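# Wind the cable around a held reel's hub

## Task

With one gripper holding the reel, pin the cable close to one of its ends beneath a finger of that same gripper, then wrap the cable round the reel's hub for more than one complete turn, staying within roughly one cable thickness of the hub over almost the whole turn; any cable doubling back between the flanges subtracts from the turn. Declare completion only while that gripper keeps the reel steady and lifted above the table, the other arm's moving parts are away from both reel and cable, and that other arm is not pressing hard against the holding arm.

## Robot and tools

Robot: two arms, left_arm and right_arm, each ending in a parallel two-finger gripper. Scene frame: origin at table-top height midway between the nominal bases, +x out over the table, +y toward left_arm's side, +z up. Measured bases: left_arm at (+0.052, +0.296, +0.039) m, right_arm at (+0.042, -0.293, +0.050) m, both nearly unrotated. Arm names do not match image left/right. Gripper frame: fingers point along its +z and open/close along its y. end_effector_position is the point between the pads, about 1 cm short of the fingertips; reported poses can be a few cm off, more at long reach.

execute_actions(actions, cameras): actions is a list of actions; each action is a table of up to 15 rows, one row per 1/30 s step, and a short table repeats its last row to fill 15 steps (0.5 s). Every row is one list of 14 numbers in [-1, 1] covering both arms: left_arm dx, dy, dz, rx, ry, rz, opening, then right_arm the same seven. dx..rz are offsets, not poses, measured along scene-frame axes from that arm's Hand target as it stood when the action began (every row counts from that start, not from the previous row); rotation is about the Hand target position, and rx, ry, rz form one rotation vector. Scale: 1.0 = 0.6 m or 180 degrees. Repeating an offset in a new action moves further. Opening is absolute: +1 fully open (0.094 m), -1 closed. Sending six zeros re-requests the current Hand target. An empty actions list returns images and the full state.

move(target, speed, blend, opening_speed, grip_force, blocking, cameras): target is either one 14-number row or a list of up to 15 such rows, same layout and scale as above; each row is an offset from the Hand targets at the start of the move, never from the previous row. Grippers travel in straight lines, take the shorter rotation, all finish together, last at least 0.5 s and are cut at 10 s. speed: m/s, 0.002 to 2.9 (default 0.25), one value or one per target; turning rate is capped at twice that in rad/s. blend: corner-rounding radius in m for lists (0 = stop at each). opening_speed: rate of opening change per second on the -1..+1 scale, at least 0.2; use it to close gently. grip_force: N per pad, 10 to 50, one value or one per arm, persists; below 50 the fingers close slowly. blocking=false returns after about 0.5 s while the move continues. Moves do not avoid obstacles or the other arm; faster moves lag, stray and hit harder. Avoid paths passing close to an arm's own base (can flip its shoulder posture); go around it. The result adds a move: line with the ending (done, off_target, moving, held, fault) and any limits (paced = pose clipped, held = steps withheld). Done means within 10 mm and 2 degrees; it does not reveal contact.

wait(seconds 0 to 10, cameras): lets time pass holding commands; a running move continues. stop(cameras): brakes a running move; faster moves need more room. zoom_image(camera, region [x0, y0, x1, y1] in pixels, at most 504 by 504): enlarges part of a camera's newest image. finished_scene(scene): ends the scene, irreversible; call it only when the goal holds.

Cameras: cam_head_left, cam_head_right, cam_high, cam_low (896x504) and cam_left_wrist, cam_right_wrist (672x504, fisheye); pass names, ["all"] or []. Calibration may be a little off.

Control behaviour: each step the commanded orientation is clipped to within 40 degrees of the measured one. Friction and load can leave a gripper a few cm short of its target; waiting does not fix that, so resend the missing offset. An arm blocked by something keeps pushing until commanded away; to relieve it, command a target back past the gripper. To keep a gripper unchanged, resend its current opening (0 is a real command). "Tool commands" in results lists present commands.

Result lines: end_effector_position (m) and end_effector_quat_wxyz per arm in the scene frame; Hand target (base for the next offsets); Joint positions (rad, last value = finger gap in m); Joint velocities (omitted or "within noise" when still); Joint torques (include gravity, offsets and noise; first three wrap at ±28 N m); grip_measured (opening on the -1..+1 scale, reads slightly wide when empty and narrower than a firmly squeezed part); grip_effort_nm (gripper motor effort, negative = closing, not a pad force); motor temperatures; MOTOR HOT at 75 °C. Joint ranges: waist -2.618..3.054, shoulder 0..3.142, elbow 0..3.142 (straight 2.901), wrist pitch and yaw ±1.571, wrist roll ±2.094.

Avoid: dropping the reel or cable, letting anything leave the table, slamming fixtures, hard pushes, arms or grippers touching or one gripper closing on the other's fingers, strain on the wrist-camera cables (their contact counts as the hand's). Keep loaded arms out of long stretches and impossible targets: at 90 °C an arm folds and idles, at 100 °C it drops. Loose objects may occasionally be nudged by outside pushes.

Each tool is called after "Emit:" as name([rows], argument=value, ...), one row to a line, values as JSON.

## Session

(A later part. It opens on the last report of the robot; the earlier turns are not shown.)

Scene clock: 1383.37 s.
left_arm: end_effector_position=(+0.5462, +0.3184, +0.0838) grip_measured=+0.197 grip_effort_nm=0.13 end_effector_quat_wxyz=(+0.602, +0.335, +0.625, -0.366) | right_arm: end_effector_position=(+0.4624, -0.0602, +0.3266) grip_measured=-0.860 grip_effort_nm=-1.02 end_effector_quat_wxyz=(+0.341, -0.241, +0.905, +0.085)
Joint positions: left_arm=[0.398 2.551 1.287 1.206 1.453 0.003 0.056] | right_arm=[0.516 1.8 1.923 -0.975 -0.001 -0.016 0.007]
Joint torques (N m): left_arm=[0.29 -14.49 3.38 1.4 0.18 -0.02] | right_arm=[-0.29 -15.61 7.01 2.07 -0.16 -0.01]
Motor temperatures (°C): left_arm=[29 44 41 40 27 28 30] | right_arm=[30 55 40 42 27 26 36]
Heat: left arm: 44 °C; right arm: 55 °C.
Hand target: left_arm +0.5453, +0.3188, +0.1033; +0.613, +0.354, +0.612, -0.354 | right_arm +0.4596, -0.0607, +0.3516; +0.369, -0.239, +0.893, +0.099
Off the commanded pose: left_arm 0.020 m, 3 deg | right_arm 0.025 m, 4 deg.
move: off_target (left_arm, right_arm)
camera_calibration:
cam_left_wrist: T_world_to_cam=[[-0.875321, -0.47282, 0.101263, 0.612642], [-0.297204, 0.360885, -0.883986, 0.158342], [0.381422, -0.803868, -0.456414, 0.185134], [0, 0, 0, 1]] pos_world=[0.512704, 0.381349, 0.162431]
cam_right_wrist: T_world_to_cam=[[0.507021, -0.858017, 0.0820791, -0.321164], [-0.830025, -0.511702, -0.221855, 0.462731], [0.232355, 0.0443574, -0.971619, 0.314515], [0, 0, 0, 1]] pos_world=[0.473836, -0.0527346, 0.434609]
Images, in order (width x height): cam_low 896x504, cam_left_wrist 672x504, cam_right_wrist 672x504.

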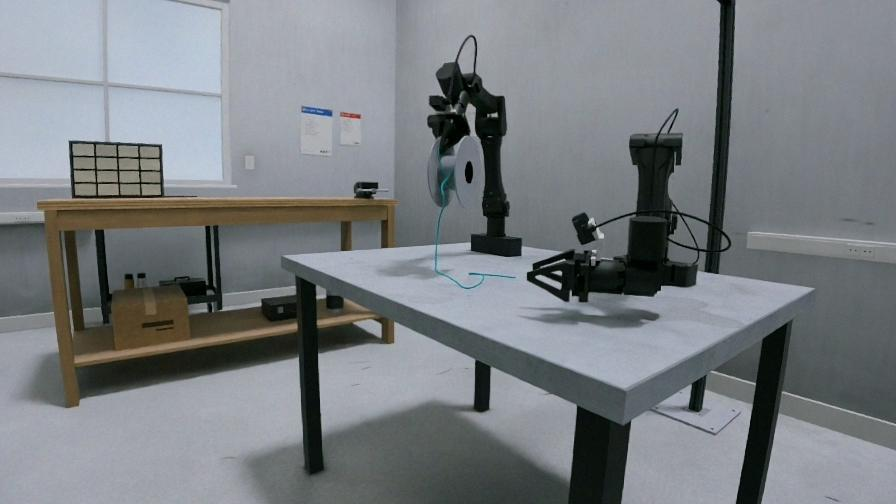

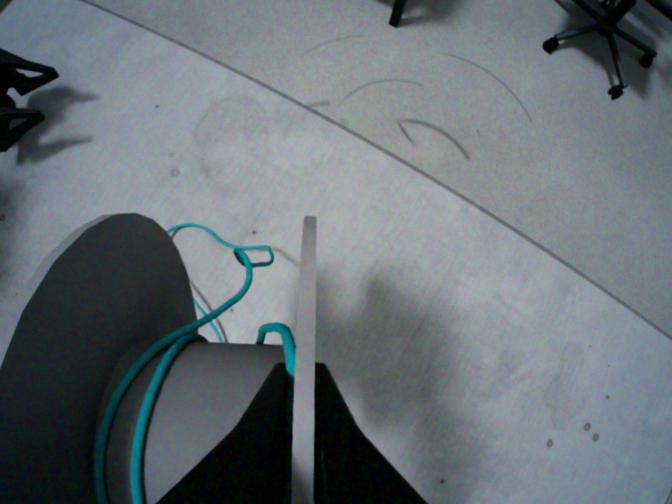

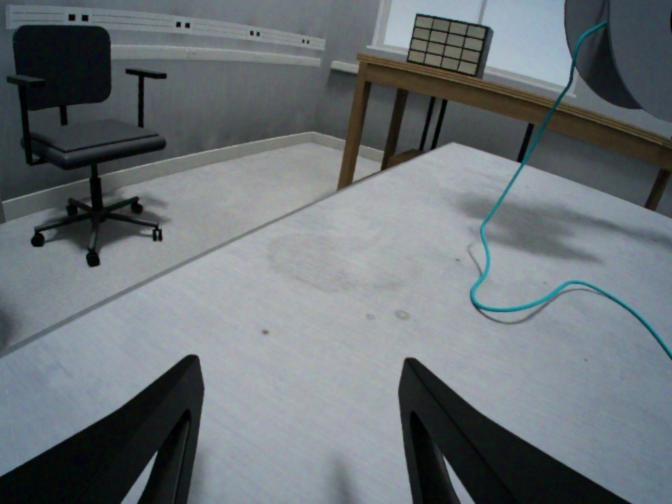

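Emit:
wait(seconds=0.3, cameras=["cam_head_left","cam_head_right","cam_high","cam_low"])

Emit:
zoom_image(camera="cam_head_left", region=[490, 170, 610, 290])

Emit:
zoom_image(camera="cam_head_right", region=[370, 170, 490, 290])

Scene clock: 1388.80 s.
left_arm: end_effector_position=(+0.5461, +0.3184, +0.0839) grip_measured=+0.197 grip_effort_nm=0.13 end_effector_quat_wxyz=(+0.602, +0.335, +0.625, -0.366) | right_arm: end_effector_position=(+0.4624, -0.0602, +0.3266) grip_measured=-0.860 grip_effort_nm=-1.02 end_effector_quat_wxyz=(+0.341, -0.241, +0.905, +0.085)
Joint positions: left_arm=[0.398 2.551 1.287 1.206 1.453 0.003 0.056] | right_arm=[0.516 1.8 1.923 -0.975 -0.001 -0.016 0.007]
Joint torques (N m): left_arm=[0.14 -14.35 3.47 1.42 0.19 -0.01] | right_arm=[-0.31 -15.57 7.02 2.08 -0.15 -0.02]
Motor temperatures (°C): left_arm=[29 46 40 40 27 28 30] | right_arm=[30 55 41 42 27 26 36]
Heat: left arm: 46 °C; right arm: 55 °C.
Hand target: left_arm +0.5453, +0.3188, +0.1033; +0.613, +0.354, +0.612, -0.354 | right_arm +0.4596, -0.0607, +0.3516; +0.369, -0.239, +0.893, +0.099
Tool commands: left_gripper/opening=+0.2 right_gripper/opening=-1.0
Off the commanded pose: left_arm 0.019 m, 3 deg | right_arm 0.025 m, 4 deg.
wait: 0.30 s; at rest from the start
Images, in order (width x height): cam_head_left 896x504, cam_head_right 896x504, cam_high 896x504, cam_low 896x504.

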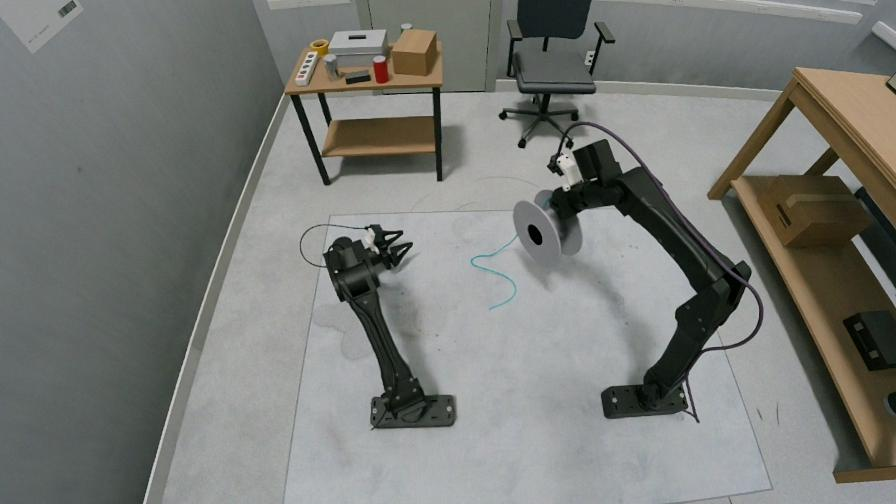

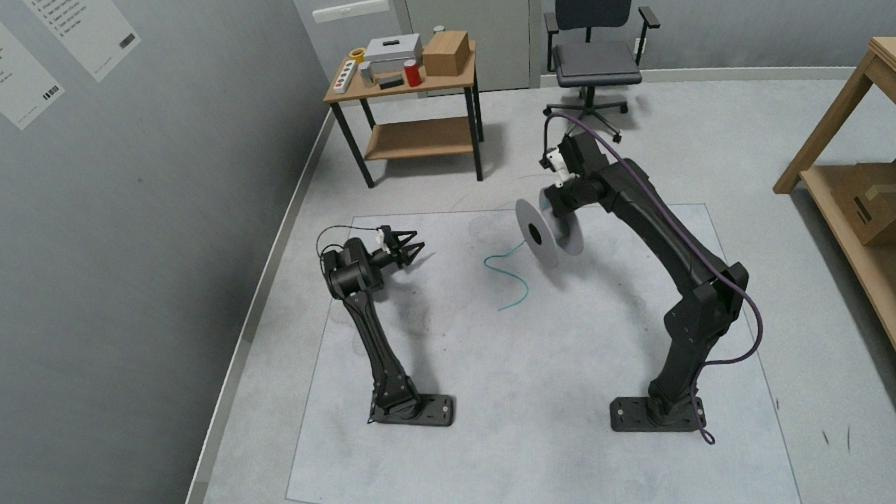

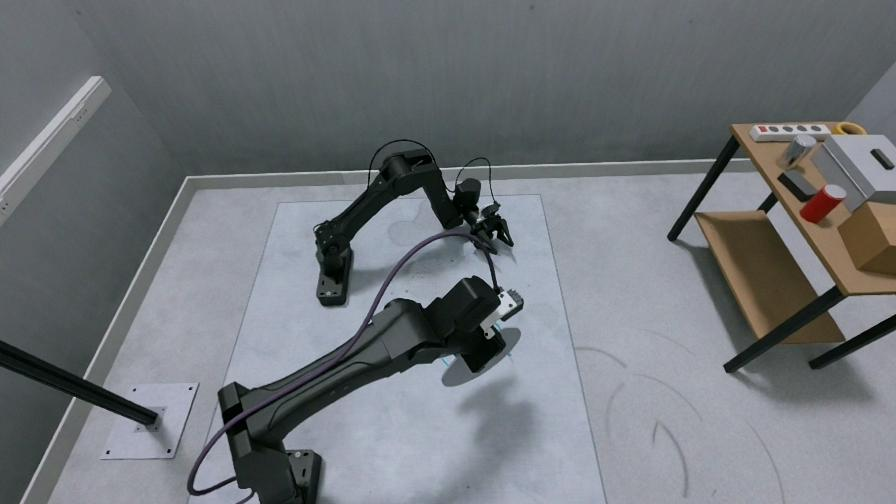

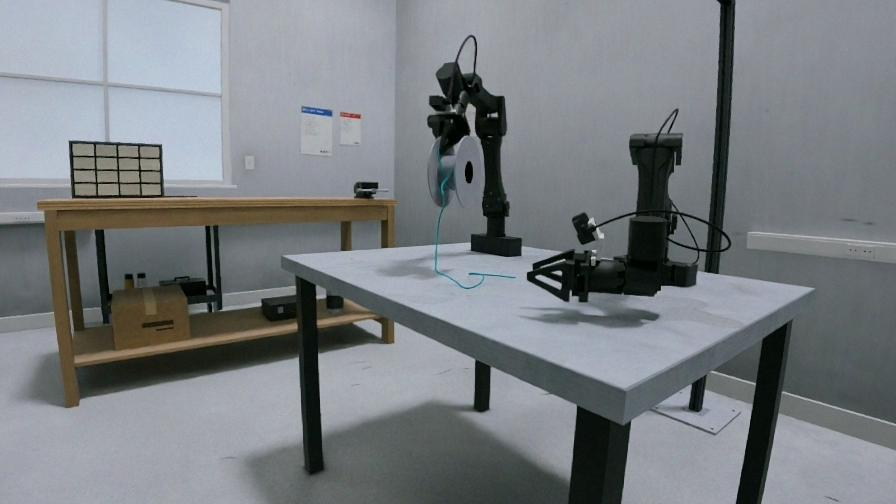

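Scaled by 4.200 from the camera's 896x504 image, which has a finer 1280x720 frame.

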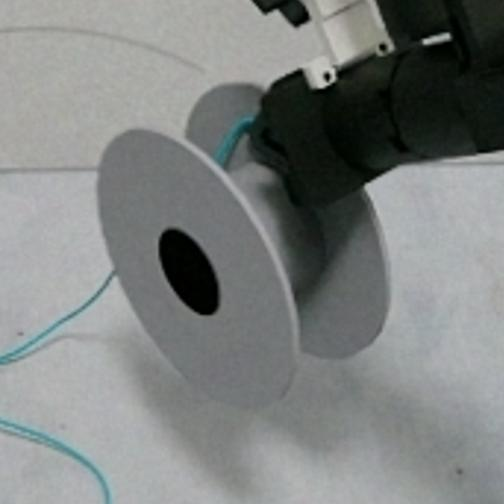

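Scaled by 4.200 from the camera's 896x504 image, which has a finer 1280x720 frame.

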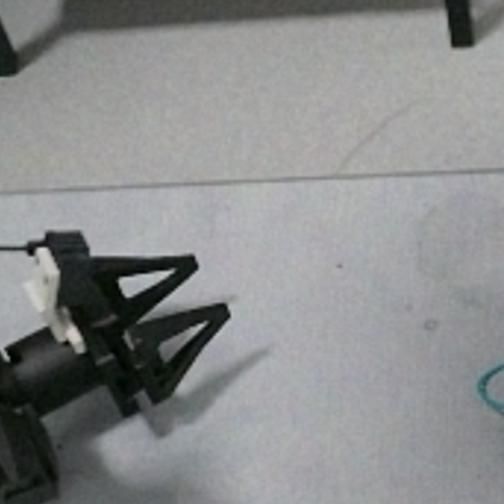

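Emit:
zoom_image(camera="cam_head_right", region=[500, 175, 610, 285])

Scaled by 4.582 from the camera's 896x504 image, which has a finer 1280x720 frame.

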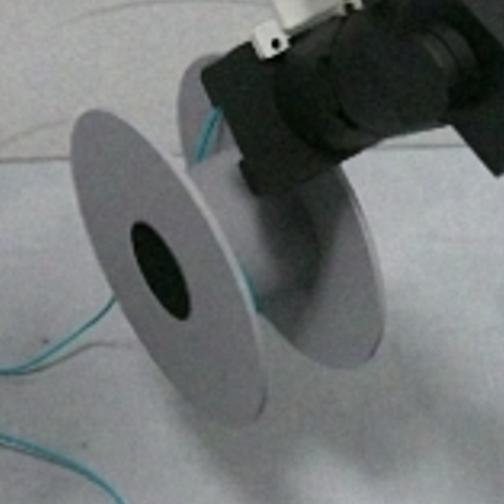

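Emit:
zoom_image(camera="cam_head_right", region=[535, 205, 585, 255])

Emit:
zoom_image(camera="cam_head_left", region=[540, 195, 590, 245])

Scaled by 10.080 from the camera's 896x504 image, which has a finer 1280x720 frame.

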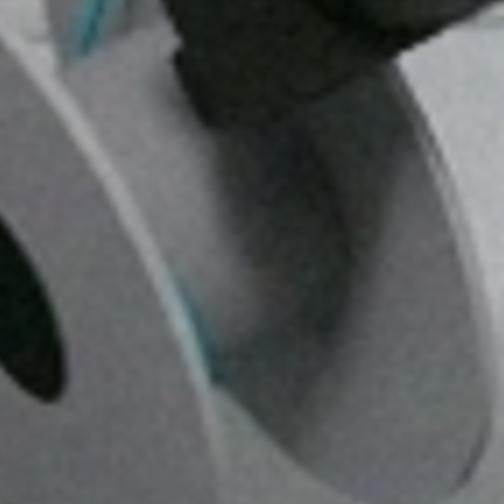

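Scaled by 10.080 from the camera's 896x504 image, which has a finer 1280x720 frame.

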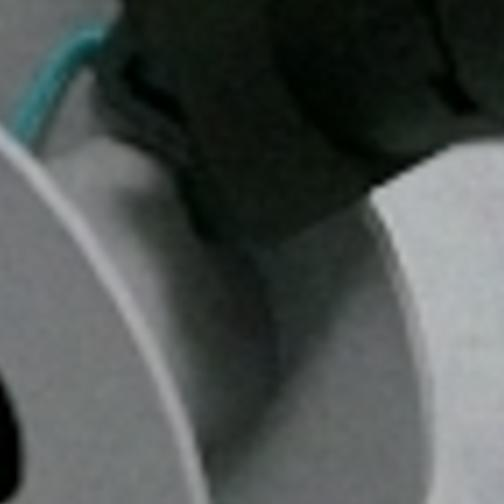

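Emit:
move(target=[0,0,0,0,0,0,0.2,0.096,-0.469,0.08,0,0,-0.1944,-1], speed=0.15, cameras=["cam_head_left","cam_head_right","cam_low","cam_left_wrist"])

Scene clock: 1441.63 s.
left_arm: end_effector_position=(+0.5461, +0.3184, +0.0842) grip_measured=+0.197 grip_effort_nm=0.13 end_effector_quat_wxyz=(+0.603, +0.336, +0.624, -0.365) | right_arm: end_effector_position=(+0.5084, -0.3434, +0.3919) grip_measured=-0.860 grip_effort_nm=-1.02 end_effector_quat_wxyz=(+0.366, +0.042, +0.929, -0.022)
Joint positions: left_arm=[0.398 2.551 1.287 1.21 1.453 0.003 0.056] | right_arm=[-0.098 1.874 2.293 -1.239 -0.003 -0.018 0.007]
Joint torques (N m): left_arm=[0.31 -14.56 3.47 1.38 0.17 -0.02] | right_arm=[-0.02 -9.72 8.31 2.15 -0.15 0.02]
Motor temperatures (°C): left_arm=[29 53 39 39 27 28 30] | right_arm=[30 55 41 42 27 26 36]
Heat: left arm: 53 °C; right arm: 55 °C.
Hand target: left_arm +0.5453, +0.3188, +0.1033; +0.613, +0.354, +0.612, -0.354 | right_arm +0.5171, -0.3422, +0.3997; +0.382, +0.041, +0.923, -0.017
Off the commanded pose: left_arm 0.019 m, 3 deg | right_arm 0.012 m, 2 deg.
move: off_target (left_arm, right_arm)
camera_calibration:
cam_left_wrist: T_world_to_cam=[[-0.875802, -0.472728, 0.0974695, 0.613129], [-0.29402, 0.362358, -0.884448, 0.156523], [0.382784, -0.803259, -0.456345, 0.184408], [0, 0, 0, 1]] pos_world=[0.512412, 0.381253, 0.162829]
Images, in order (width x height): cam_head_left 896x504, cam_head_right 896x504, cam_low 896x504, cam_left_wrist 672x504.

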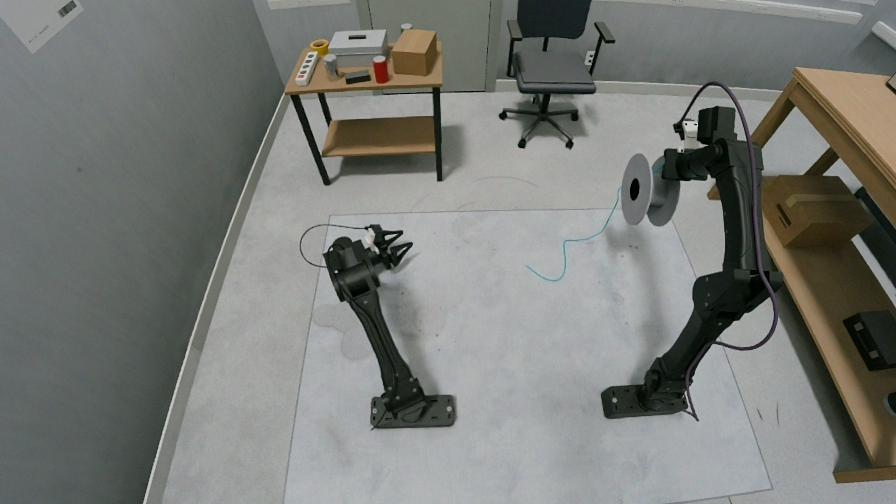

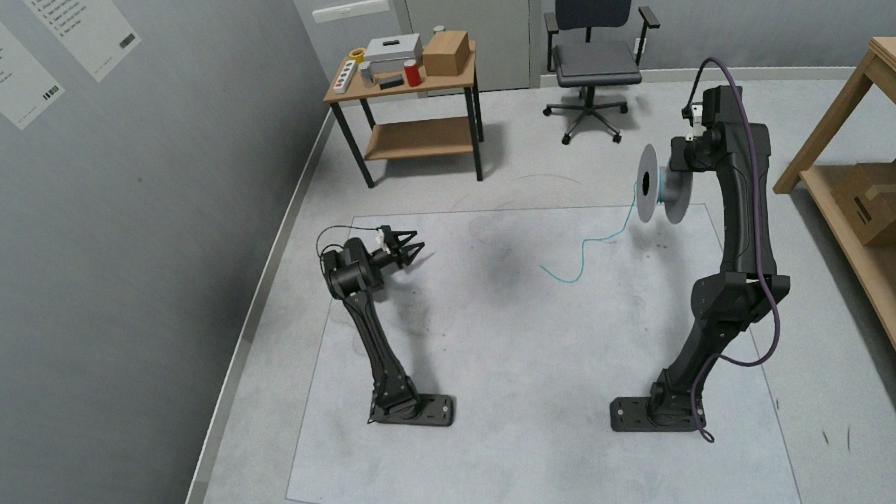

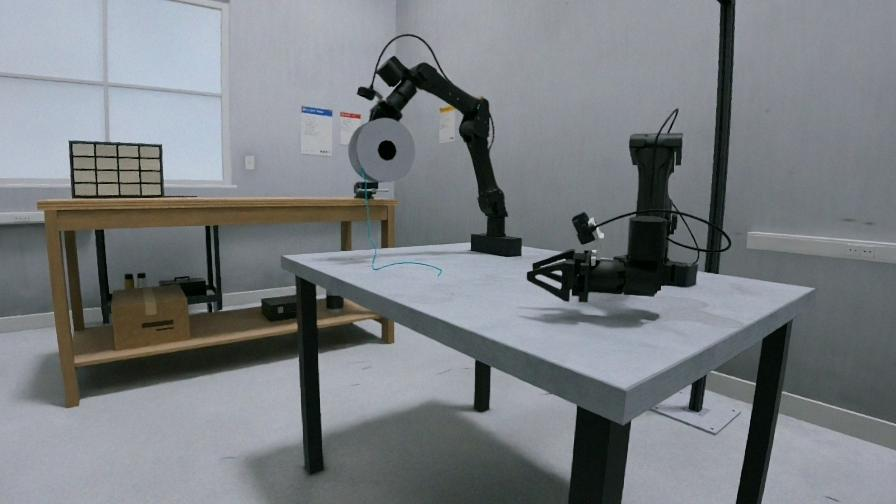

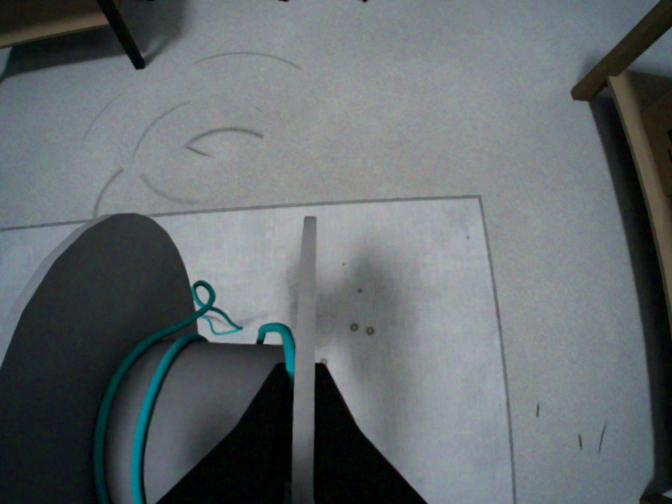

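Emit:
zoom_image(camera="cam_head_right", region=[625, 135, 705, 235])

Emit:
zoom_image(camera="cam_head_left", region=[610, 145, 690, 235])

Emit:
zoom_image(camera="cam_left_wrist", region=[60, 230, 336, 504])

Scaled by 5.040 from the camera's 896x504 image, which has a finer 1280x720 frame.

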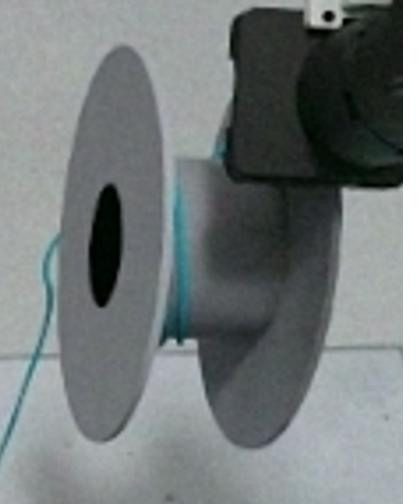

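Scaled by 5.600 from the camera's 896x504 image, which has a finer 1280x720 frame.

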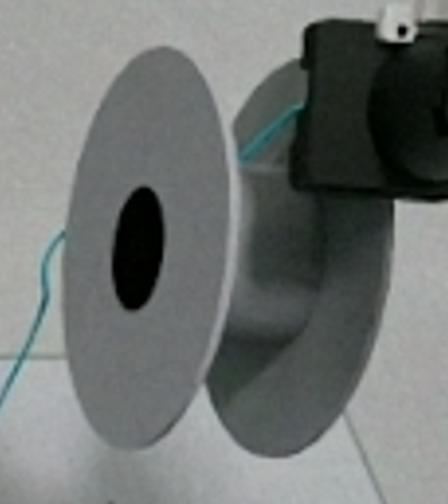

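Scaled by 1.826 from the camera's 672x504 image, which has a finer 960x720 frame.

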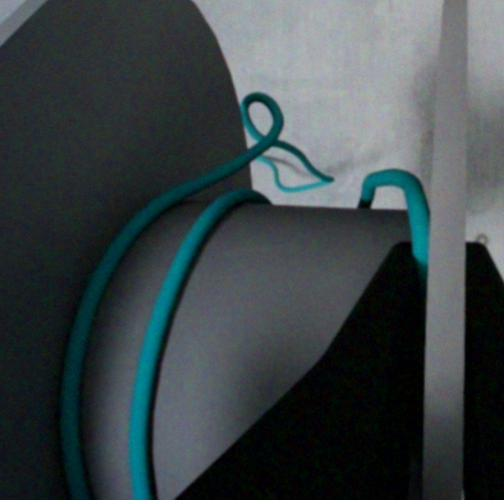

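Emit:
finished_scene(scene=2)

The scene is finished: the task was done.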